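## Task

Push the loose end of the yellow network patch cord into the port beneath the red label, latch clip on top, far enough that it latches; the cord must have stopped moving shortly after you finish.

## Robot and tools

ROBOT. Two six-joint UR-type arms, left_arm and right_arm, each carrying a two-finger gripper that opens to 50 mm. The left base sits near scene (+0.053, +0.380, +0.026) m and the right near (-0.016, -0.455, +0.026) m, both turned almost not at all about z. The gripper's fingers point along its own +z and close along its x. The reported end_effector_position is the point between the pads; fingertips reach 17.5 mm past it. A camera block juts about 10 cm toward the gripper's -y side and turns with it. A camera stand is behind the arms.

FRAMES. Scene frame: origin on the table surface between the arms, +x out over the table, +z up, left_arm toward +y. Fixed cameras and the table use it. Everything about a hand (positions, quaternions, velocities, targets, offsets, wrist-camera poses) is in that arm's own base frame, and rotations turn about the Hand target's position.

ROW LAYOUT (shared by execute_actions and move). One row is 18 numbers, each in [-1, 1], always covering both arms: left dx, dy, dz, rx, ry, rz, left gripper position, force_limit, speed, then the same nine for the right. dx..rz are offsets, not poses: they are measured from that arm's Hand target as it stood when the action or move began, along its base axes, with 1.0 equal to 0.6 m or 180 degrees; rx, ry, rz form a single rotation vector. Sending the same offset again moves further. All six zero re-requests the current Hand target (useful to resend after a settle or fault). The gripper numbers are absolute settings: position +1 fully open, about -0.65 pads meet, -1 closes until blocked (use this to grasp); force_limit -1/0/+1 is about 20/102/185 N per pad; speed -1/0/+1 is 20/85/150 mm/s; both start at +1. To leave a gripper alone, repeat its last three numbers exactly, since 0 is a real command. New force or speed only applies after a position change of at least 0.01.

execute_actions(actions, cameras). actions: a list of actions; each action is up to 15 rows, one per 1/30 s step, and a short action keeps its final row for the remaining steps. Every row in an action counts from that action's starting Hand target. Images appear only if actions is empty or cameras lists names (["all"] for every camera).

move(target, speed, blend, stop_force, zero, blocking, cameras). target: one row or up to 15 rows in the layout above; all rows count from the same starting Hand targets. The grippers follow straight lines, ending together, at most 10 s in total. speed: m/s, 0.002 to 3.6 (default 0.25), one value or one per target; rotation is capped at twice that in rad/s. blend: corner rounding in metres. stop_force: 3 to 120 N, ends an arm's path when its wrist sensor feels that much resistance; unreliable while the gripper rotates, and omit it when backing away from a contact. zero (only with stop_force): true re-zeroes before the move. blocking=false returns early and cannot be combined with stop_force. Paths do not avoid obstacles; avoid routing near an arm's own base.

wait(seconds 0 to 10), stop() to brake a running move, zoom_image(camera, region=[x0,y0,x1,y1] in pixels, at most 504 by 504) on the newest image of cam_head_left, cam_head_right, cam_high, cam_low, cam_left_wrist or cam_right_wrist, zero_wrist_force(arm), read_manual(section) for licence text only, and finished_scene(scene 1 or 2), which is final.

RESULTS. Each hand's end_effector_position (m), end_effector_quat_wxyz and velocities (m/s, rad/s) in its base frame, which can be off by a few cm. Hand target is the last commanded pose after clipping; later offsets start there, and the gripper may rest short of it. Tool commands shows current gripper settings. object_status: 0 moving, 1 blocked while opening, 2 blocked while closing (a grasp), 3 reached the set opening or pads met. position_measured in counts gives opening about (250 - counts) x 0.202 mm. Wrist force and torque are in the gripper's own axes, plus a peak line; joint torques include the arm's own weight. move adds a line saying how it ended (done, off_target, moving, held, fault) and limits such as paced (pose clipped) or held (steps withheld). Commanded orientation is clipped to within 32 degrees of the measured one per step.

AVOID. Net force near 150 N on an arm, or wrist torques near 15 N m, triggers a 10 s fault stop; the arms are stiff, so aim only slightly past a firm contact and go slowly. Do not strike fixed or heavy objects, press the arms against each other, or close a gripper on the other arm's fingers. Do not let anything fall or be left off the table, do not release parts still moving, and make sure the cord is still before finishing. Long stretched holds heat motors (MOTOR HOT at 70 °C, forced stop at 85 °C).

Each tool is called after ">>>" as name(argument=value, ...), one argument or row to a line, values as JSON.

## Session

>>> execute_actions(
  actions=[],
)

>>> zoom_image(
  camera="cam_head_left",
  region=[330, 240, 530, 400],
)

Scene clock: 0.00 s.
left_arm: end_effector_position=(+0.1297, -0.0995, +0.2569) position_measured=3 object_status=3 end_effector_quat_wxyz=(-0.018, +0.074, +0.955, +0.287) | right_arm: end_effector_position=(+0.1303, +0.1766, +0.1459) position_measured=3 object_status=3 end_effector_quat_wxyz=(+0.448, +0.735, -0.412, -0.299)
Joint positions: left_arm=[-1.594 -2.159 2.129 -0.956 -1.576 -3.01] | right_arm=[4.143 -1.723 -2.077 -1.991 2.047 3.305]
Joint velocities: within noise
Joint torques (N m): no reading
Wrist force (N): no reading
Wrist torque (N m): no reading
Wrist force, peak (N): no reading
Hand target: left_arm +0.1297, -0.0995, +0.2569; -0.018, +0.074, +0.955, +0.287 | right_arm +0.1303, +0.1766, +0.1459; +0.448, +0.735, -0.412, -0.299
Tool commands: left_gripper/position=+1.0 left_gripper/force_limit=+1.0 left_gripper/speed=+1.0 right_gripper/position=+1.0 right_gripper/force_limit=+1.0 right_gripper/speed=+1.0
camera_calibration:
cam_left_wrist: T_world_to_cam=[[-0.985725, 0.144945, 0.0856528, 0.12792], [0.154483, 0.57641, 0.802425, -0.155399], [0.0669366, 0.804203, -0.590573, 0.351932], [0, 0, 0, 1]] pos_world=[0.126544, -0.211993, 0.321581]
cam_right_wrist: T_world_to_cam=[[0.469177, -0.879908, -0.0750703, 0.115972], [-0.0324276, -0.102116, 0.994244, -0.10782], [-0.882509, -0.464042, -0.0764437, 0.338331], [0, 0, 0, 1]] pos_world=[0.240672, 0.248035, 0.141769]

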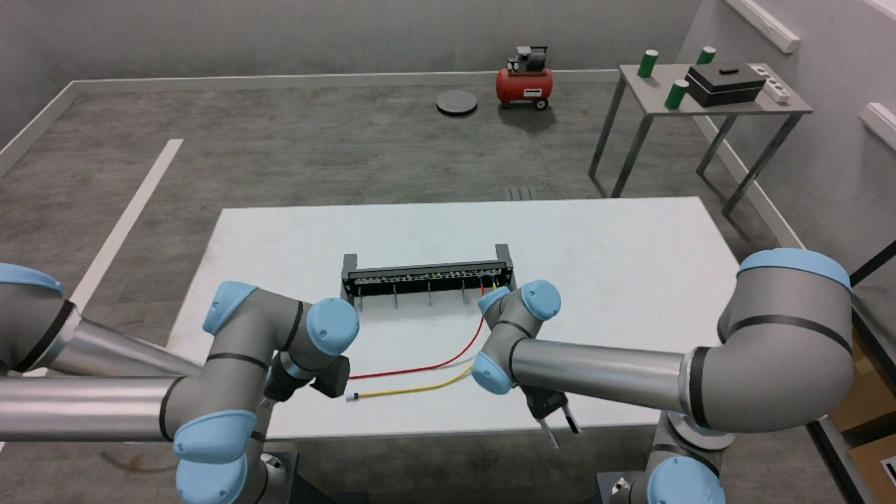

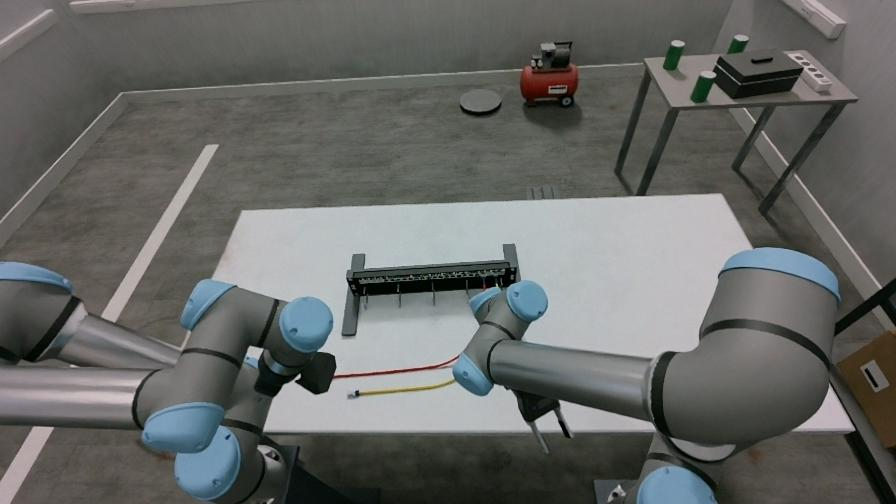

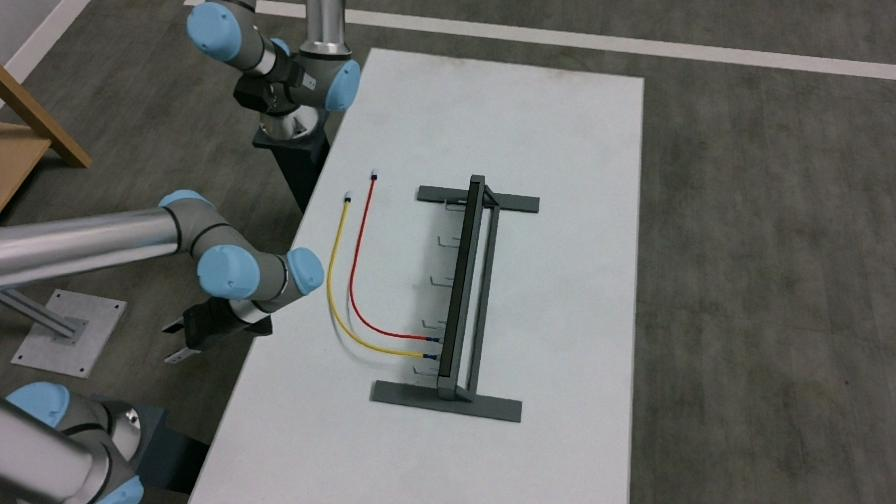

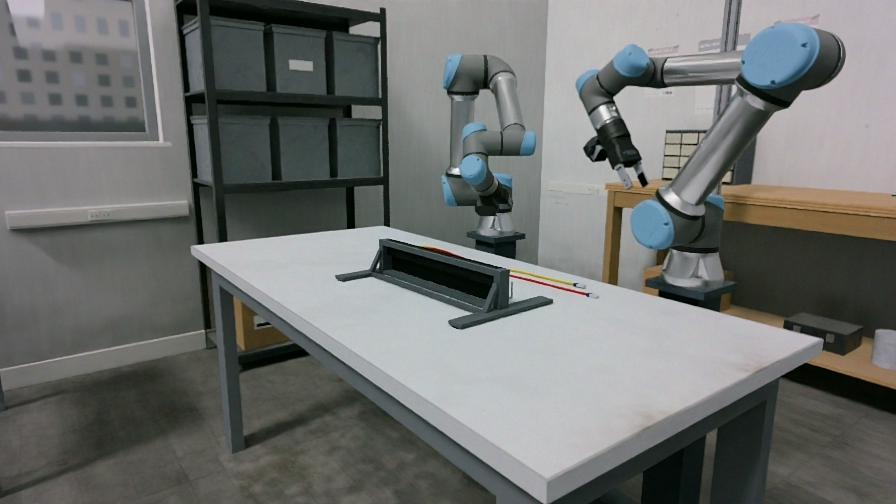

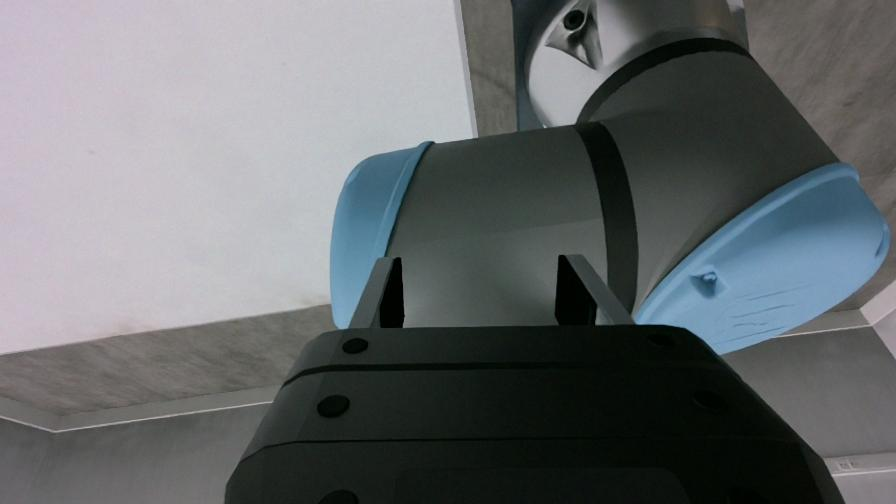

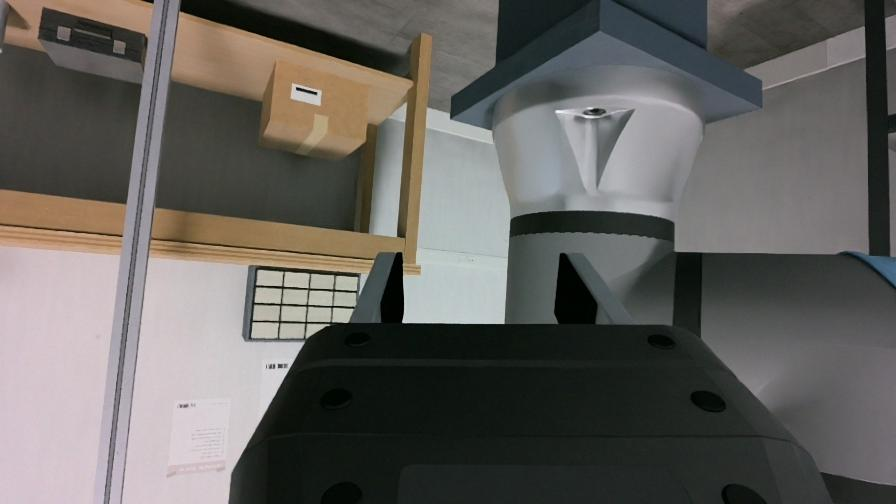

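Scaled by 2.520 from the camera's 896x504 image, which has a finer 1280x720 frame.

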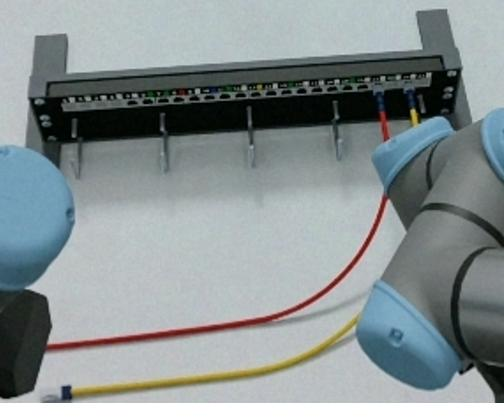

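>>> zoom_image(
  camera="cam_head_left",
  region=[350, 255, 430, 305],
)

>>> zoom_image(
  camera="cam_head_left",
  region=[425, 250, 505, 300],
)

>>> zoom_image(
  camera="cam_head_right",
  region=[330, 360, 410, 410],
)

>>> zoom_image(
  camera="cam_head_left",
  region=[330, 370, 410, 420],
)

>>> zoom_image(
  camera="cam_high",
  region=[320, 170, 400, 220],
)

Scaled by 6.300 from the camera's 896x504 image, which has a finer 1280x720 frame.

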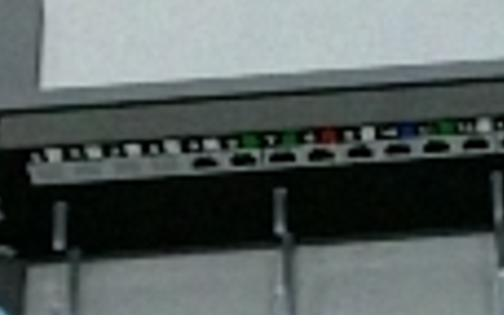

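Scaled by 6.300 from the camera's 896x504 image, which has a finer 1280x720 frame.

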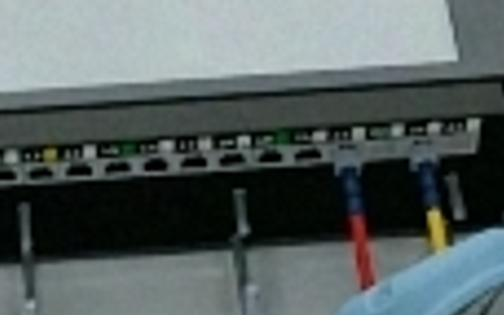

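Scaled by 6.300 from the camera's 896x504 image, which has a finer 1280x720 frame.

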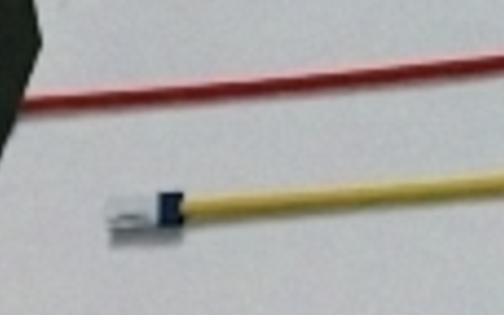

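Scaled by 6.300 from the camera's 896x504 image, which has a finer 1280x720 frame.

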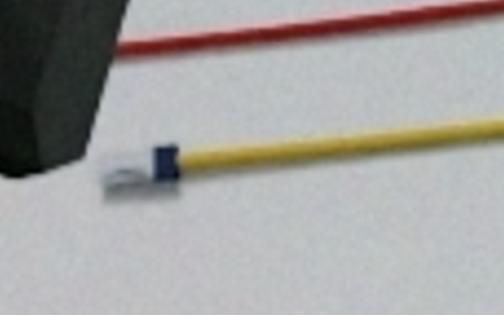

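Scaled by 6.300 from the camera's 896x504 image, which has a finer 1280x720 frame.

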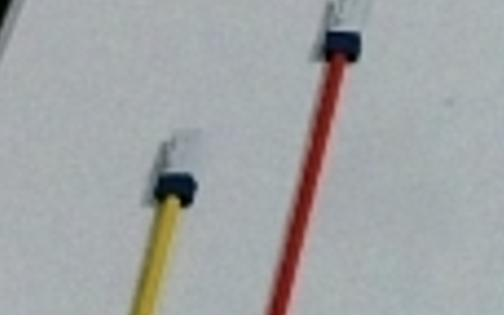

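>>> move(
  target=[
    [0.25,-0.08,0.1,-0.151,0.133,-0.437,1,1,1,0.1,0,0.12,0,0,0,1,1,1],
    [0.2463,0.266,0.01,-0.151,0.133,-0.437,1,1,1,0.26,0.3,0.15,0.3245,-0.1967,0.3125,1,1,1],
    [0.2463,0.266,0.01,-0.151,0.133,-0.437,1,1,1,0.26,0.697,-0.053,0.3245,-0.1967,0.3125,1,1,1],
  ],
  blend=[0.03,0.03,0],
  speed=0.3,
  cameras=["all"],
)

>>> zoom_image(
  camera="cam_left_wrist",
  region=[0, 60, 240, 180],
)

>>> zoom_image(
  camera="cam_right_wrist",
  region=[350, 60, 650, 280],
)

Scene clock: 26.23 s.
left_arm: end_effector_position=(+0.2775, +0.0601, +0.2629) position_measured=3 object_status=3 end_effector_quat_wxyz=(+0.001, +0.707, +0.708, +0.001) | right_arm: end_effector_position=(+0.2863, +0.5947, +0.1142) position_measured=3 object_status=3 end_effector_quat_wxyz=(+0.000, +0.999, +0.044, +0.000)
Joint positions: left_arm=[-0.276 -2.176 2.151 -1.548 -1.57 -0.277] | right_arm=[4.467 -2.04 -1.545 -1.126 1.57 2.809]
Joint torques (N m): left_arm=[10.57 12.87 -16.89 -5.29 -2.35 2.77] | right_arm=[6.65 39.08 31.32 0.16 1.51 1.53]
Wrist force (N): left_arm=[0.1 -0.1 -0.3] | right_arm=[0.4 -0.6 0.4]
Wrist torque (N m): left_arm=[-0.08 -0.11 0.13] | right_arm=[-0.45 0.00 -0.16]
Wrist force, peak (N): left_arm=[-0.4 0.2 -1.1] | right_arm=[0.3 -2.3 1.5]
Hand target: left_arm +0.2775, +0.0601, +0.2629; +0.001, +0.707, +0.708, +0.001 | right_arm +0.2863, +0.5948, +0.1141; +0.000, +0.999, +0.044, +0.000
Off the commanded pose: left_arm 0.000 m, 0 deg | right_arm 0.000 m, 0 deg.
move: done
camera_calibration:
cam_left_wrist: T_world_to_cam=[[0.0163164, 0.999867, -0.000404812, -0.0569394], [0.935696, -0.0151266, 0.352483, -0.337961], [0.35243, -0.00613006, -0.935818, 0.27748], [0, 0, 0, 1]] pos_world=[0.219365, 0.0535206, 0.378774]
cam_right_wrist: T_world_to_cam=[[0.996253, 0.0851926, -0.0148904, -0.323383], [0.0850197, -0.933208, 0.349135, 0.505741], [0.0158478, -0.349092, -0.936954, 0.440255], [0, 0, 0, 1]] pos_world=[0.272197, 0.653201, 0.231112]

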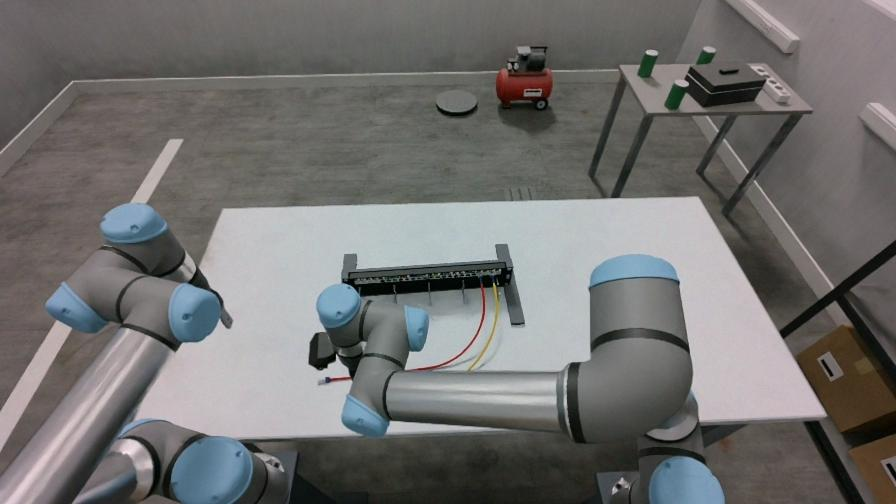

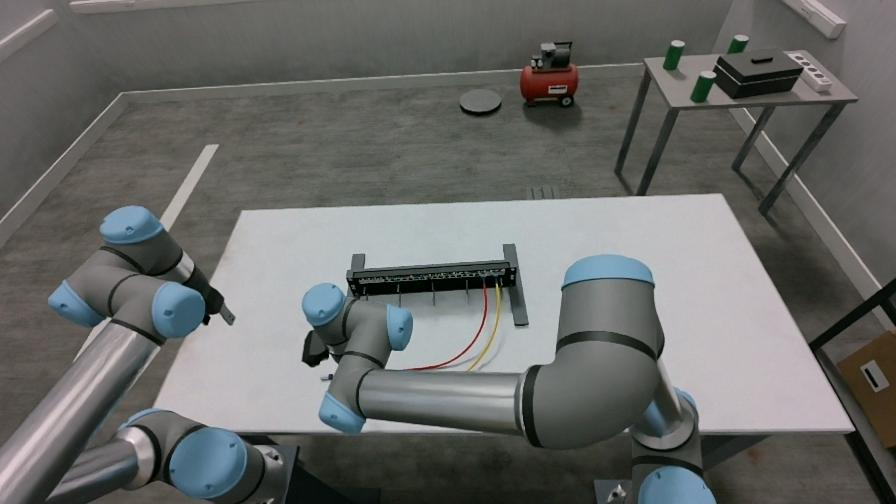

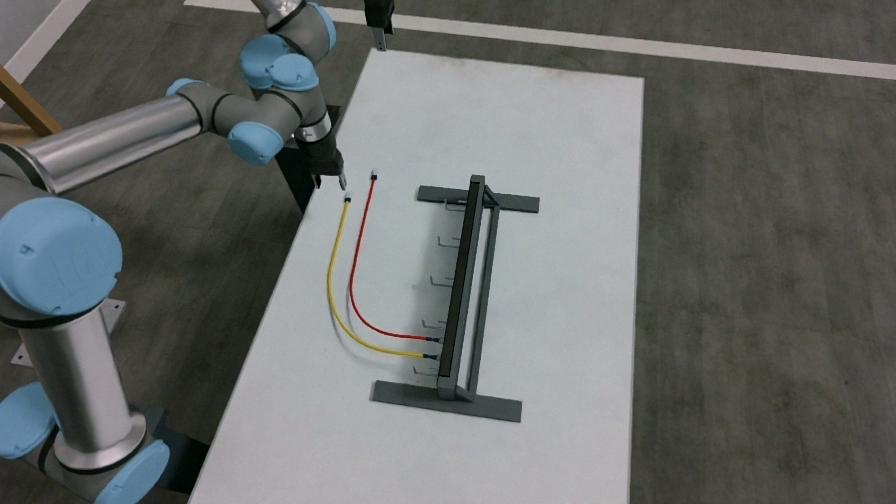

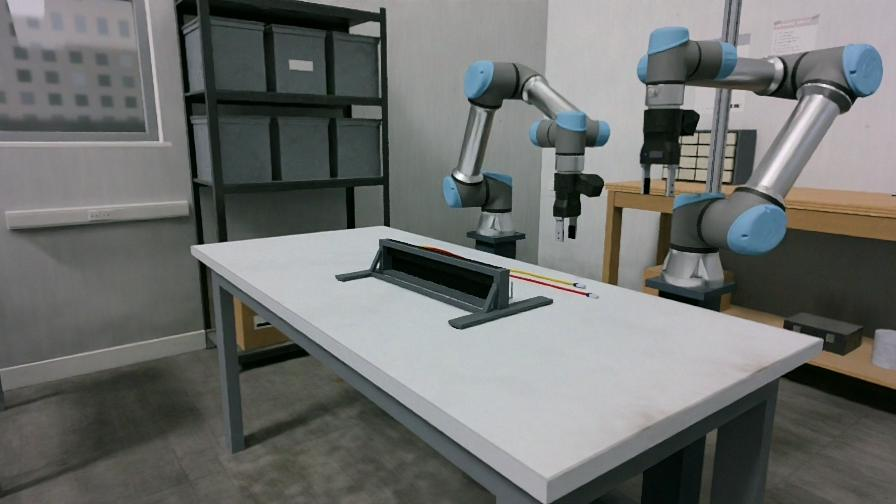

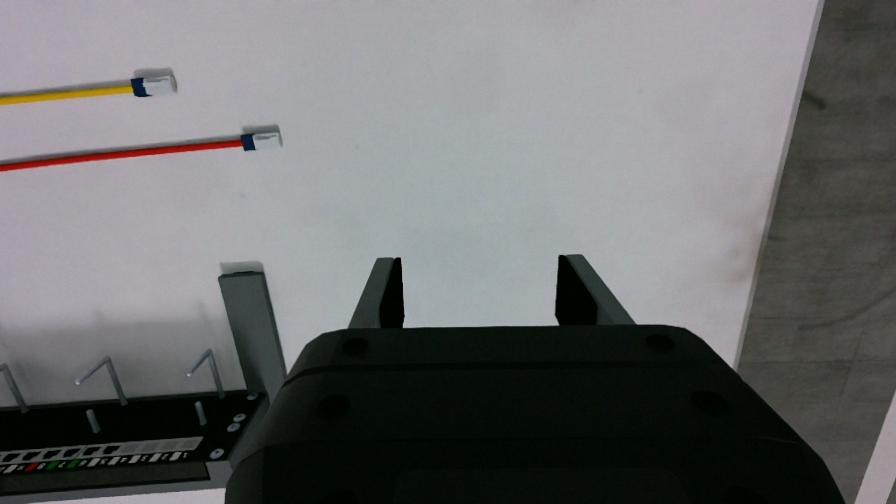

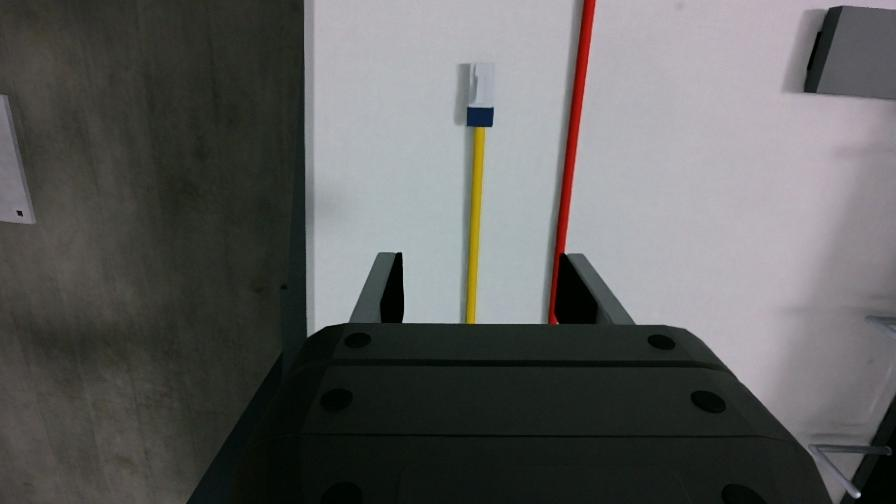

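Scaled by 2.100 from the camera's 896x504 image, which has a finer 1280x720 frame.

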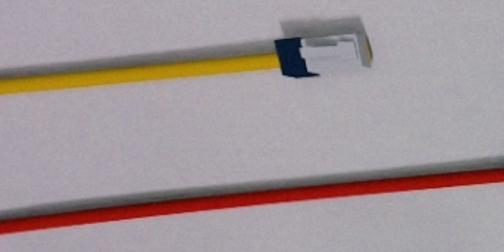

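Scaled by 1.680 from the camera's 896x504 image, which has a finer 1280x720 frame.

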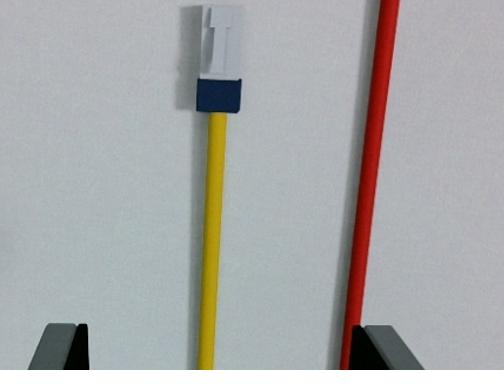

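>>> zoom_image(
  camera="cam_right_wrist",
  region=[440, 50, 520, 135],
)

>>> zoom_image(
  camera="cam_left_wrist",
  region=[120, 60, 190, 105],
)

Scaled by 5.929 from the camera's 896x504 image, which has a finer 1280x720 frame.

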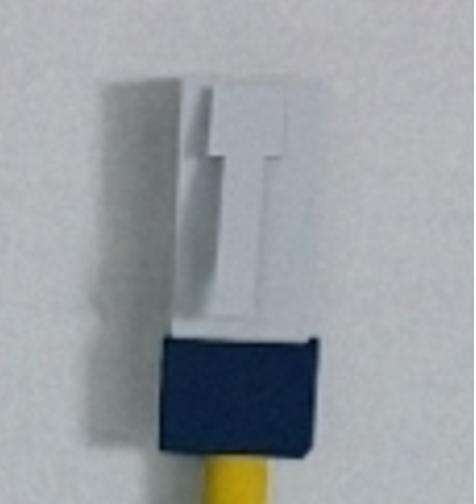

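Scaled by 7.200 from the camera's 896x504 image, which has a finer 1280x720 frame.

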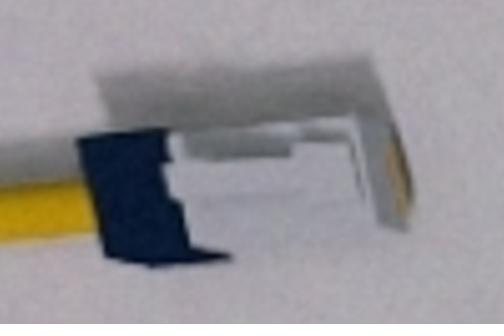

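>>> move(
  target=[
    [0,0,0,0,0,0,1,1,1,0,-0.25,0.25,0,0,0,1,1,1],
    [-0.096,-0.417,-0.15,0,0,0.522,1,1,1,0.1,-0.6,0.3,0,0,0,1,1,1],
  ],
  blend=[0.03,0],
  speed=0.3,
  cameras=["cam_left_wrist"],
)

>>> zoom_image(
  camera="cam_left_wrist",
  region=[380, 200, 580, 340],
)

Scene clock: 53.73 s.
left_arm: end_effector_position=(+0.2199, -0.1901, +0.1729) position_measured=3 object_status=3 end_effector_quat_wxyz=(+0.000, -0.035, +0.999, +0.001) | right_arm: end_effector_position=(+0.3463, +0.2349, +0.2941) position_measured=3 object_status=3 end_effector_quat_wxyz=(+0.000, +0.999, +0.044, +0.000)
Joint positions: left_arm=[-1.19 -2.12 2.359 -1.807 -1.57 -2.831] | right_arm=[4.062 -1.346 -1.856 -1.509 1.57 2.404]
Joint torques (N m): left_arm=[-11.13 10.49 -16.71 -5.44 2.17 -2.78] | right_arm=[-7.08 25.9 19.69 0.19 1.48 -1.17]
Wrist force (N): left_arm=[-0.2 -0.1 -0.5] | right_arm=[0.3 -0.4 0.6]
Wrist torque (N m): left_arm=[-0.06 -0.02 0.23] | right_arm=[-0.43 0.01 -0.06]
Wrist force, peak (N): left_arm=[-0.3 -0.8 -0.5] | right_arm=[0.5 -2.2 1.4]
Hand target: left_arm +0.2199, -0.1901, +0.1729; +0.000, -0.035, +0.999, +0.001 | right_arm +0.3463, +0.2348, +0.2941; +0.000, +0.999, +0.044, +0.000
Off the commanded pose: left_arm 0.000 m, 0 deg | right_arm 0.000 m, 0 deg.
move: done
camera_calibration:
cam_left_wrist: T_world_to_cam=[[-0.998622, -0.0524791, -0.000292635, 0.21723], [-0.0492158, 0.934559, 0.352388, 0.140958], [-0.0182196, 0.351917, -0.935854, 0.361576], [0, 0, 0, 1]] pos_world=[0.230456, -0.247578, 0.288773]
Images, in order (width x height): cam_left_wrist 896x504.

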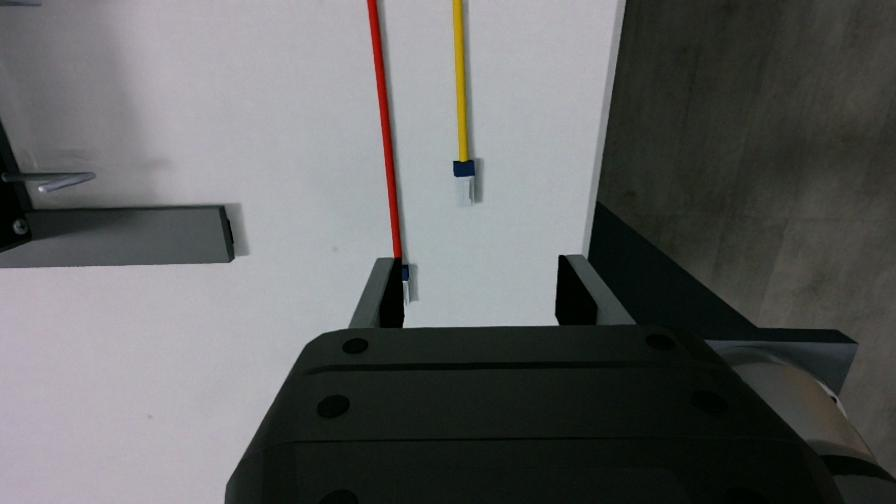

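Scaled by 2.520 from the camera's 896x504 image, which has a finer 1280x720 frame.

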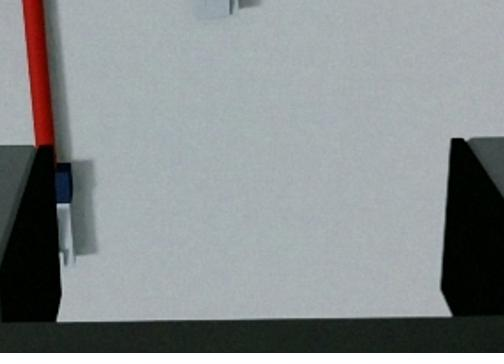

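>>> move(
  target=[-0.0048,-0.005,-0.185,0,0,0,1,1,1,0,0,0,0,0,0,1,1,1],
  cameras=["cam_left_wrist"],
)

>>> zoom_image(
  camera="cam_left_wrist",
  region=[380, 170, 580, 330],
)

Scene clock: 59.90 s.
left_arm: end_effector_position=(+0.2170, -0.1931, +0.0619) position_measured=3 object_status=3 end_effector_quat_wxyz=(+0.000, -0.035, +0.999, +0.001) | right_arm: end_effector_position=(+0.3463, +0.2348, +0.2941) position_measured=3 object_status=3 end_effector_quat_wxyz=(+0.000, +0.999, +0.044, +0.000)
Joint positions: left_arm=[-1.205 -1.939 2.59 -2.22 -1.57 -2.846] | right_arm=[4.062 -1.346 -1.856 -1.509 1.57 2.404]
Joint torques (N m): left_arm=[10.91 7.33 -12.57 -5.26 -1.79 2.3] | right_arm=[-7.01 25.34 20.22 0.18 1.47 -1.27]
Wrist force (N): left_arm=[-0.2 0.2 -0.7] | right_arm=[0.2 -0.4 0.7]
Wrist torque (N m): left_arm=[-0.03 -0.03 0.24] | right_arm=[-0.43 0.02 -0.06]
Wrist force, peak (N): left_arm=[0.2 -0.2 -2.2] | right_arm=[0.5 -1.0 0.4]
Hand target: left_arm +0.2170, -0.1931, +0.0619; +0.000, -0.035, +0.999, +0.001 | right_arm +0.3463, +0.2348, +0.2941; +0.000, +0.999, +0.044, +0.000
Off the commanded pose: left_arm 0.000 m, 0 deg | right_arm 0.000 m, 0 deg.
move: done
camera_calibration:
cam_left_wrist: T_world_to_cam=[[-0.998607, -0.052758, -0.000402474, 0.214084], [-0.0495137, 0.934511, 0.352475, 0.182868], [-0.0182197, 0.352004, -0.935821, 0.25875], [0, 0, 0, 1]] pos_world=[0.227555, -0.250679, 0.177774]
Images, in order (width x height): cam_left_wrist 896x504.

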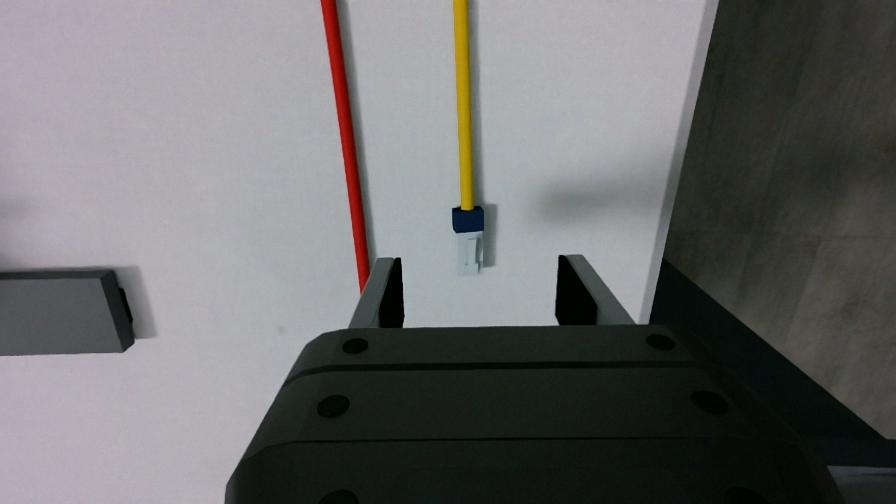

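Scaled by 2.520 from the camera's 896x504 image, which has a finer 1280x720 frame.

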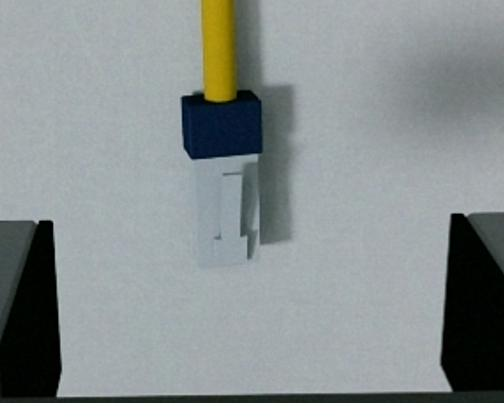

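>>> move(
  target=[
    [-0.0017,-0.0057,-0.09,0,0,0,1,1,1,0,0,0,0,0,0,1,1,1],
    [-0.0017,-0.0057,-0.117,0,0,0,1,1,1,0,0,0,0,0,0,1,1,1],
  ],
  speed=[0.1,0.01],
  stop_force=6,
)

Scene clock: 71.13 s.
left_arm: end_effector_position=(+0.2160, -0.1965, -0.0074) position_measured=3 object_status=3 end_effector_quat_wxyz=(+0.000, -0.035, +0.999, +0.001) | right_arm: end_effector_position=(+0.3463, +0.2348, +0.2941) position_measured=3 object_status=3 end_effector_quat_wxyz=(+0.000, +0.999, +0.044, +0.000)
Joint positions: left_arm=[-1.213 -1.68 2.695 -2.583 -1.57 -2.854] | right_arm=[4.062 -1.346 -1.856 -1.509 1.57 2.404]
Joint torques (N m): left_arm=[4.74 -21.32 -18.58 0.22 -1.61 2.13] | right_arm=[-7.22 24.75 20.76 0.25 1.47 -1.05]
Wrist force (N): left_arm=[-0.4 -1.7 -6.1] | right_arm=[0.4 -0.7 0.6]
Wrist torque (N m): left_arm=[-0.01 -0.28 0.26] | right_arm=[-0.47 0.01 -0.06]
Wrist force, peak (N): left_arm=[4.4 7.2 -31.3] | right_arm=[0.2 -0.8 0.8]
Hand target: left_arm +0.2160, -0.1965, -0.0074; +0.000, -0.035, +0.999, +0.001 (not the last commanded pose) | right_arm +0.3463, +0.2348, +0.2941; +0.000, +0.999, +0.044, +0.000
Off the commanded pose: left_arm 0.001 m, 0 deg | right_arm 0.000 m, 0 deg.
move: contact (left_arm); path passed 1 of 2 targets

>>> move(
  target=[
    [0,0,0.003,0,0,0,1,1,1,0,0,0,0,0,0,1,1,1],
    [0,0,0.003,0,0,0,-1,-0.5,-0.8,0,0,0,0,0,0,1,1,1],
    [0,0,0.12,0,0,0,-1,-0.5,-0.8,0,0,0,0,0,0,1,1,1],
  ],
  speed=[0.03,0.05,0.08],
  cameras=["cam_left_wrist","cam_low","cam_high"],
)

>>> zoom_image(
  camera="cam_left_wrist",
  region=[430, 240, 530, 330],
)

>>> zoom_image(
  camera="cam_high",
  region=[300, 160, 400, 230],
)

Scene clock: 78.70 s.
left_arm: end_effector_position=(+0.2160, -0.1965, +0.0645) position_measured=192 object_status=2 end_effector_quat_wxyz=(+0.000, -0.035, +0.999, +0.001) | right_arm: end_effector_position=(+0.3463, +0.2348, +0.2941) position_measured=3 object_status=3 end_effector_quat_wxyz=(+0.000, +0.999, +0.044, +0.000)
Joint positions: left_arm=[-1.213 -1.94 2.583 -2.211 -1.57 -2.854] | right_arm=[4.062 -1.346 -1.856 -1.509 1.57 2.404]
Joint torques (N m): left_arm=[-10.93 -17.54 -25.56 -0.31 1.76 -2.15] | right_arm=[-7.02 24.01 21.73 0.26 1.41 -1]
Wrist force (N): left_arm=[0.0 0.2 -0.7] | right_arm=[0.3 -0.5 0.5]
Wrist torque (N m): left_arm=[-0.03 -0.08 0.24] | right_arm=[-0.45 0.01 -0.05]
Wrist force, peak (N): left_arm=[-0.6 -1.8 -6.3] | right_arm=[0.3 -0.9 0.8]
Hand target: left_arm +0.2160, -0.1965, +0.0646; +0.000, -0.035, +0.999, +0.001 | right_arm +0.3463, +0.2348, +0.2941; +0.000, +0.999, +0.044, +0.000
Off the commanded pose: left_arm 0.000 m, 0 deg | right_arm 0.000 m, 0 deg.
move: done
camera_calibration:
cam_left_wrist: T_world_to_cam=[[-0.998607, -0.052758, -0.000402474, 0.212907], [-0.0495137, 0.934511, 0.352475, 0.18508], [-0.0182197, 0.352004, -0.935821, 0.262362], [0, 0, 0, 1]] pos_world=[0.226555, -0.254079, 0.180374]
Images, in order (width x height): cam_high 896x504, cam_low 896x504, cam_left_wrist 896x504.

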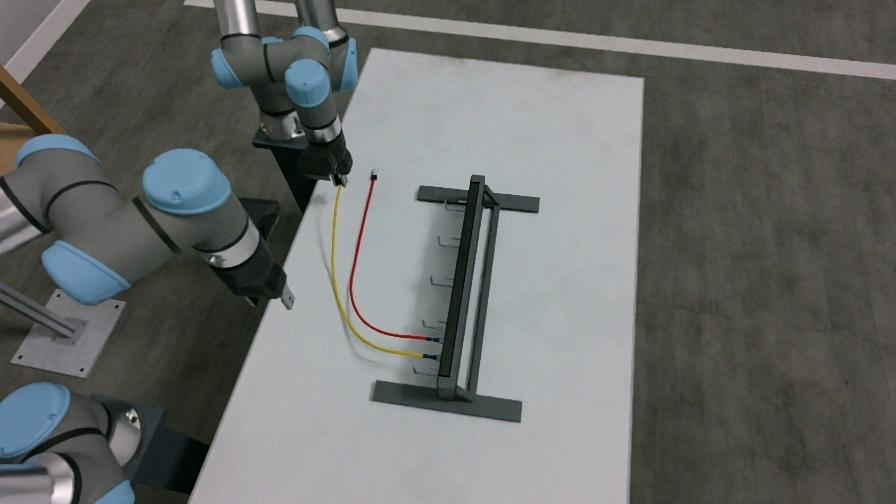

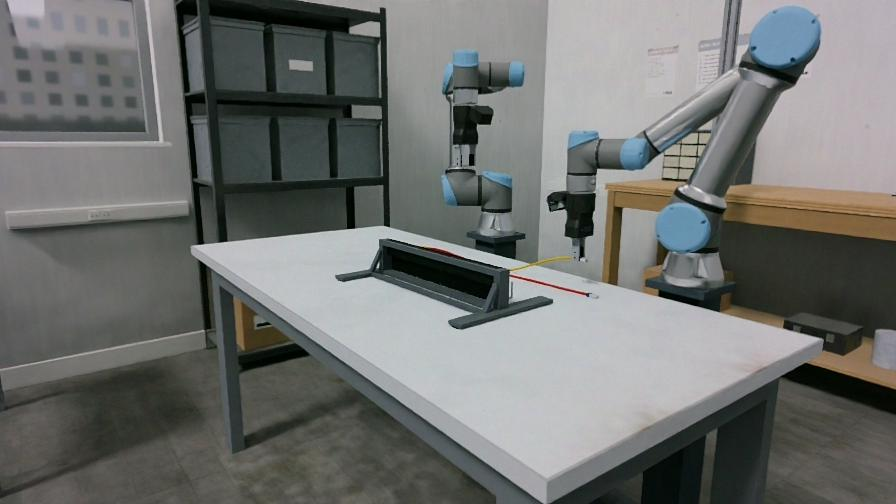

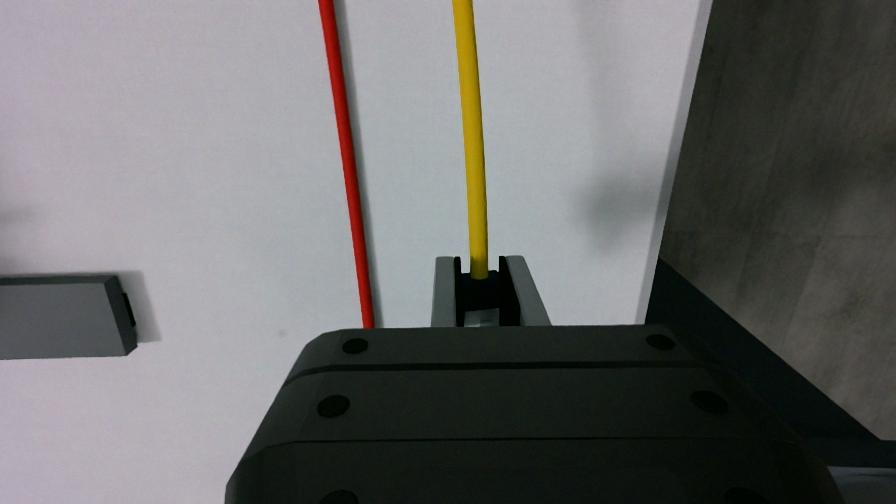

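Scaled by 5.040 from the camera's 896x504 image, which has a finer 1280x720 frame.

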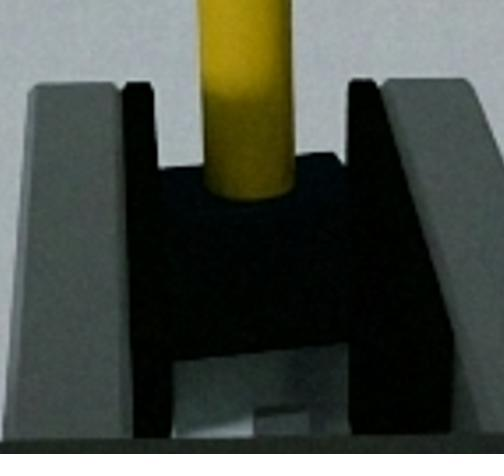

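Scaled by 5.040 from the camera's 896x504 image, which has a finer 1280x720 frame.

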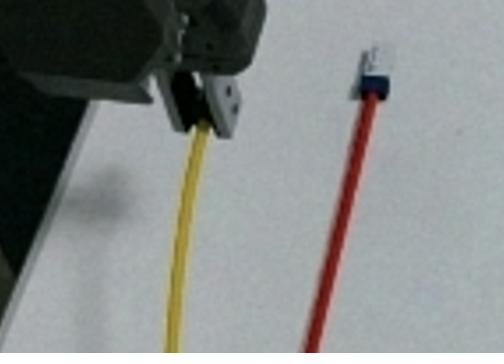

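>>> move(
  target=[
    [0.1,-0.05,0.2,0,0,-0.1,-1,-0.5,-0.8,0,0,0,0,0,0,1,1,1],
    [0.31,-0.16,0.2,0,0,-0.508,-1,-0.5,-0.8,0,0,0,0,0,0,1,1,1],
    [0.36,-0.17,0.0055,0,0,-0.508,-1,-0.5,-0.8,0,0,0,0,0,0,1,1,1],
  ],
  blend=[0.03,0.02,0],
  speed=[0.25,0.25,0.15],
  cameras=["all"],
)

>>> zoom_image(
  camera="cam_left_wrist",
  region=[0, 340, 300, 490],
)

>>> zoom_image(
  camera="cam_left_wrist",
  region=[650, 340, 896, 480],
)

>>> zoom_image(
  camera="cam_left_wrist",
  region=[430, 240, 530, 330],
)

Scene clock: 95.87 s.
left_arm: end_effector_position=(+0.4320, -0.2985, +0.0680) position_measured=192 object_status=2 end_effector_quat_wxyz=(+0.001, +0.691, +0.723, +0.001) | right_arm: end_effector_position=(+0.3463, +0.2348, +0.2941) position_measured=3 object_status=3 end_effector_quat_wxyz=(+0.000, +0.999, +0.044, +0.000)
Joint positions: left_arm=[-0.862 -1.325 2.008 -2.256 -1.569 -0.908] | right_arm=[4.062 -1.346 -1.856 -1.509 1.57 2.404]
Joint torques (N m): left_arm=[10.96 -23.36 -12.32 -5.33 -1.89 2.75] | right_arm=[-6.27 23.17 22.37 0.41 1.44 -0.79]
Wrist force (N): left_arm=[-0.1 -0.2 -0.5] | right_arm=[0.4 -0.5 0.6]
Wrist torque (N m): left_arm=[-0.10 -0.05 0.17] | right_arm=[-0.45 0.00 -0.06]
Wrist force, peak (N): left_arm=[0.0 0.1 -1.5] | right_arm=[0.5 -0.8 0.7]
Hand target: left_arm +0.4320, -0.2985, +0.0679; +0.001, +0.691, +0.723, +0.001 | right_arm +0.3463, +0.2348, +0.2941; +0.000, +0.999, +0.044, +0.000
Off the commanded pose: left_arm 0.000 m, 0 deg | right_arm 0.000 m, 0 deg.
move: done
camera_calibration:
cam_left_wrist: T_world_to_cam=[[-0.0277023, 0.999616, -0.000319506, 0.317978], [0.935422, 0.0260359, 0.352574, -0.406832], [0.352447, 0.00946823, -0.935784, 0.0431023], [0, 0, 0, 1]] pos_world=[0.374176, -0.307671, 0.183874]
cam_right_wrist: T_world_to_cam=[[0.996253, 0.0851926, -0.0148904, -0.349827], [0.0850197, -0.933208, 0.349135, 0.102062], [0.0158478, -0.349092, -0.936954, 0.482259], [0, 0, 0, 1]] pos_world=[0.332197, 0.293401, 0.411012]

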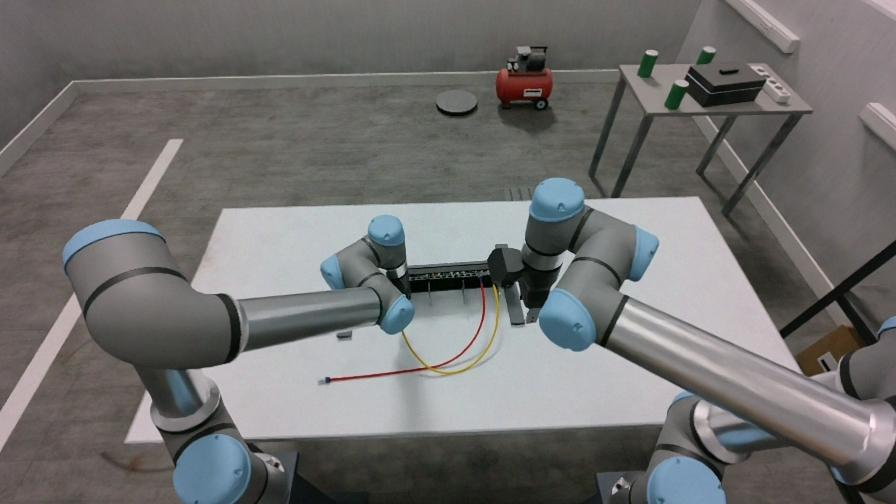

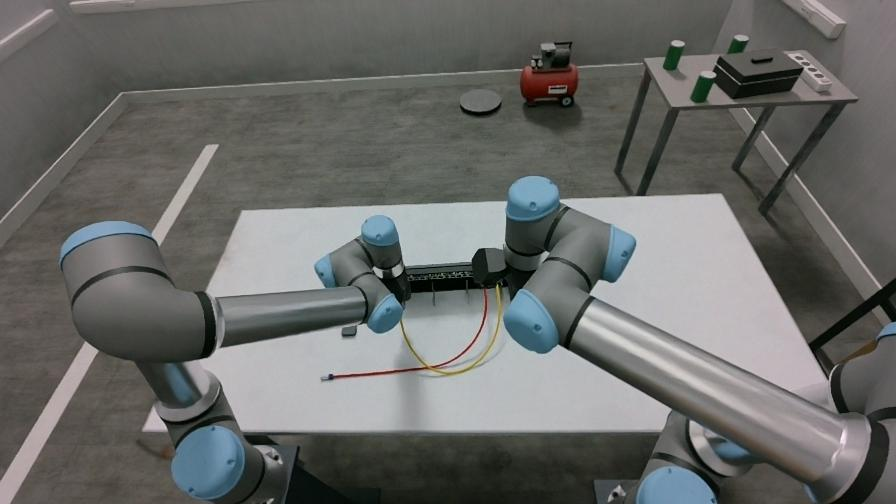

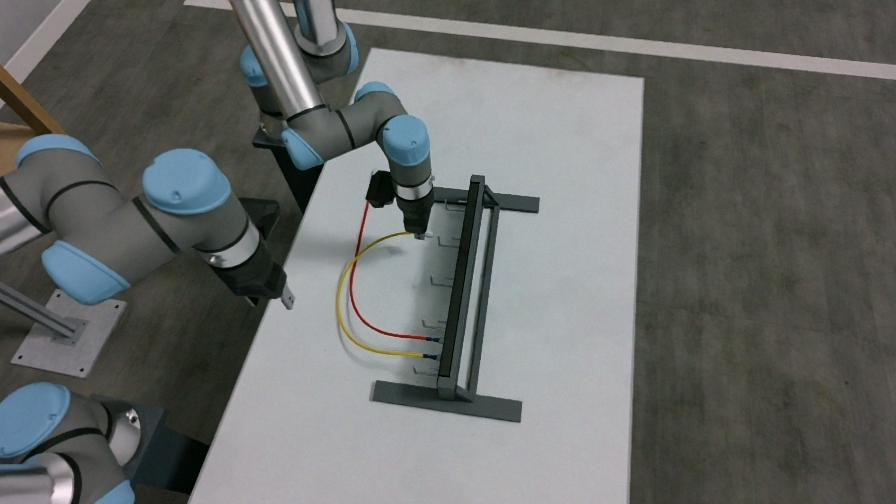

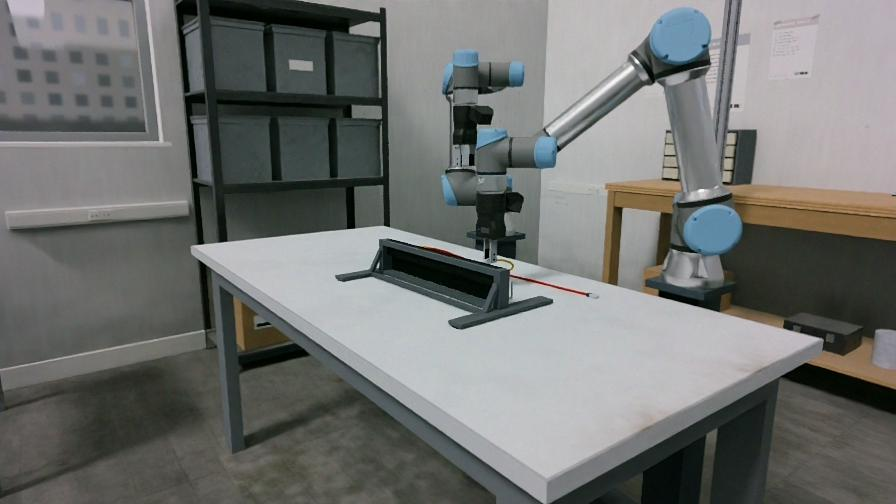

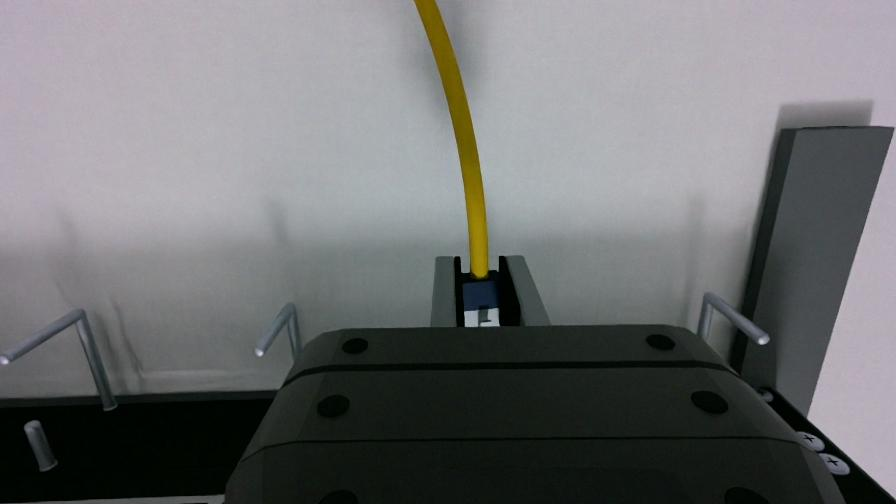

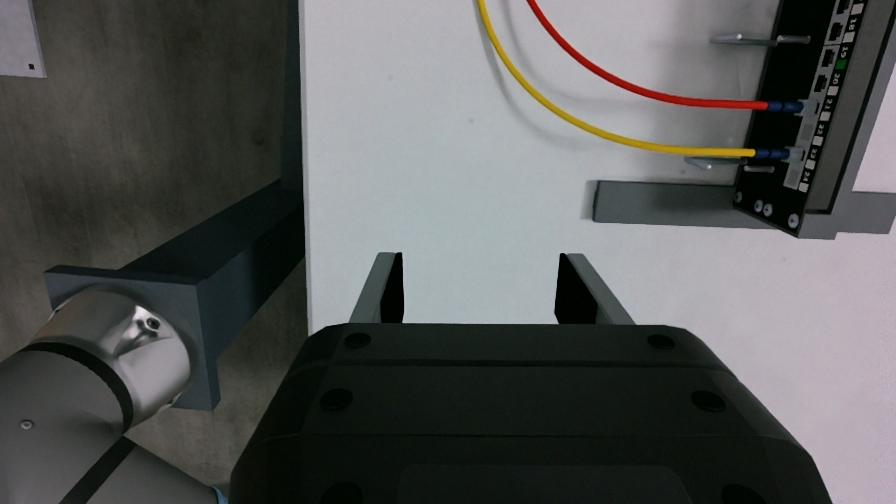

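Scaled by 1.680 from the camera's 896x504 image, which has a finer 1280x720 frame.

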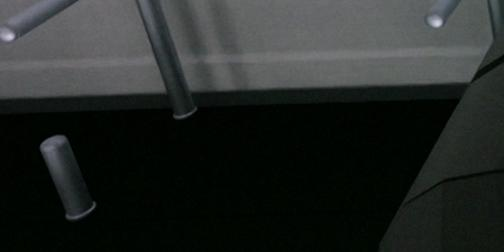

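Scaled by 2.049 from the camera's 896x504 image, which has a finer 1280x720 frame.

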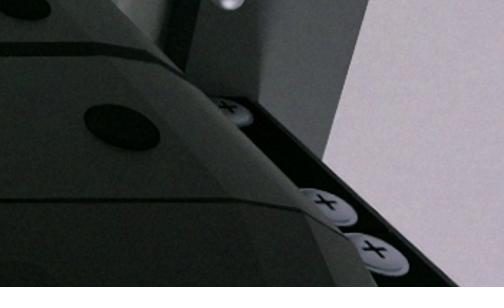

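Scaled by 5.040 from the camera's 896x504 image, which has a finer 1280x720 frame.

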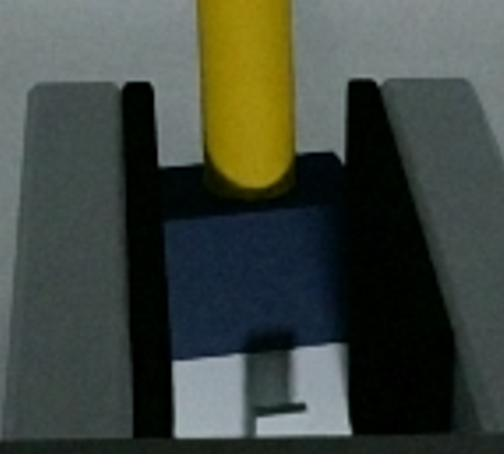

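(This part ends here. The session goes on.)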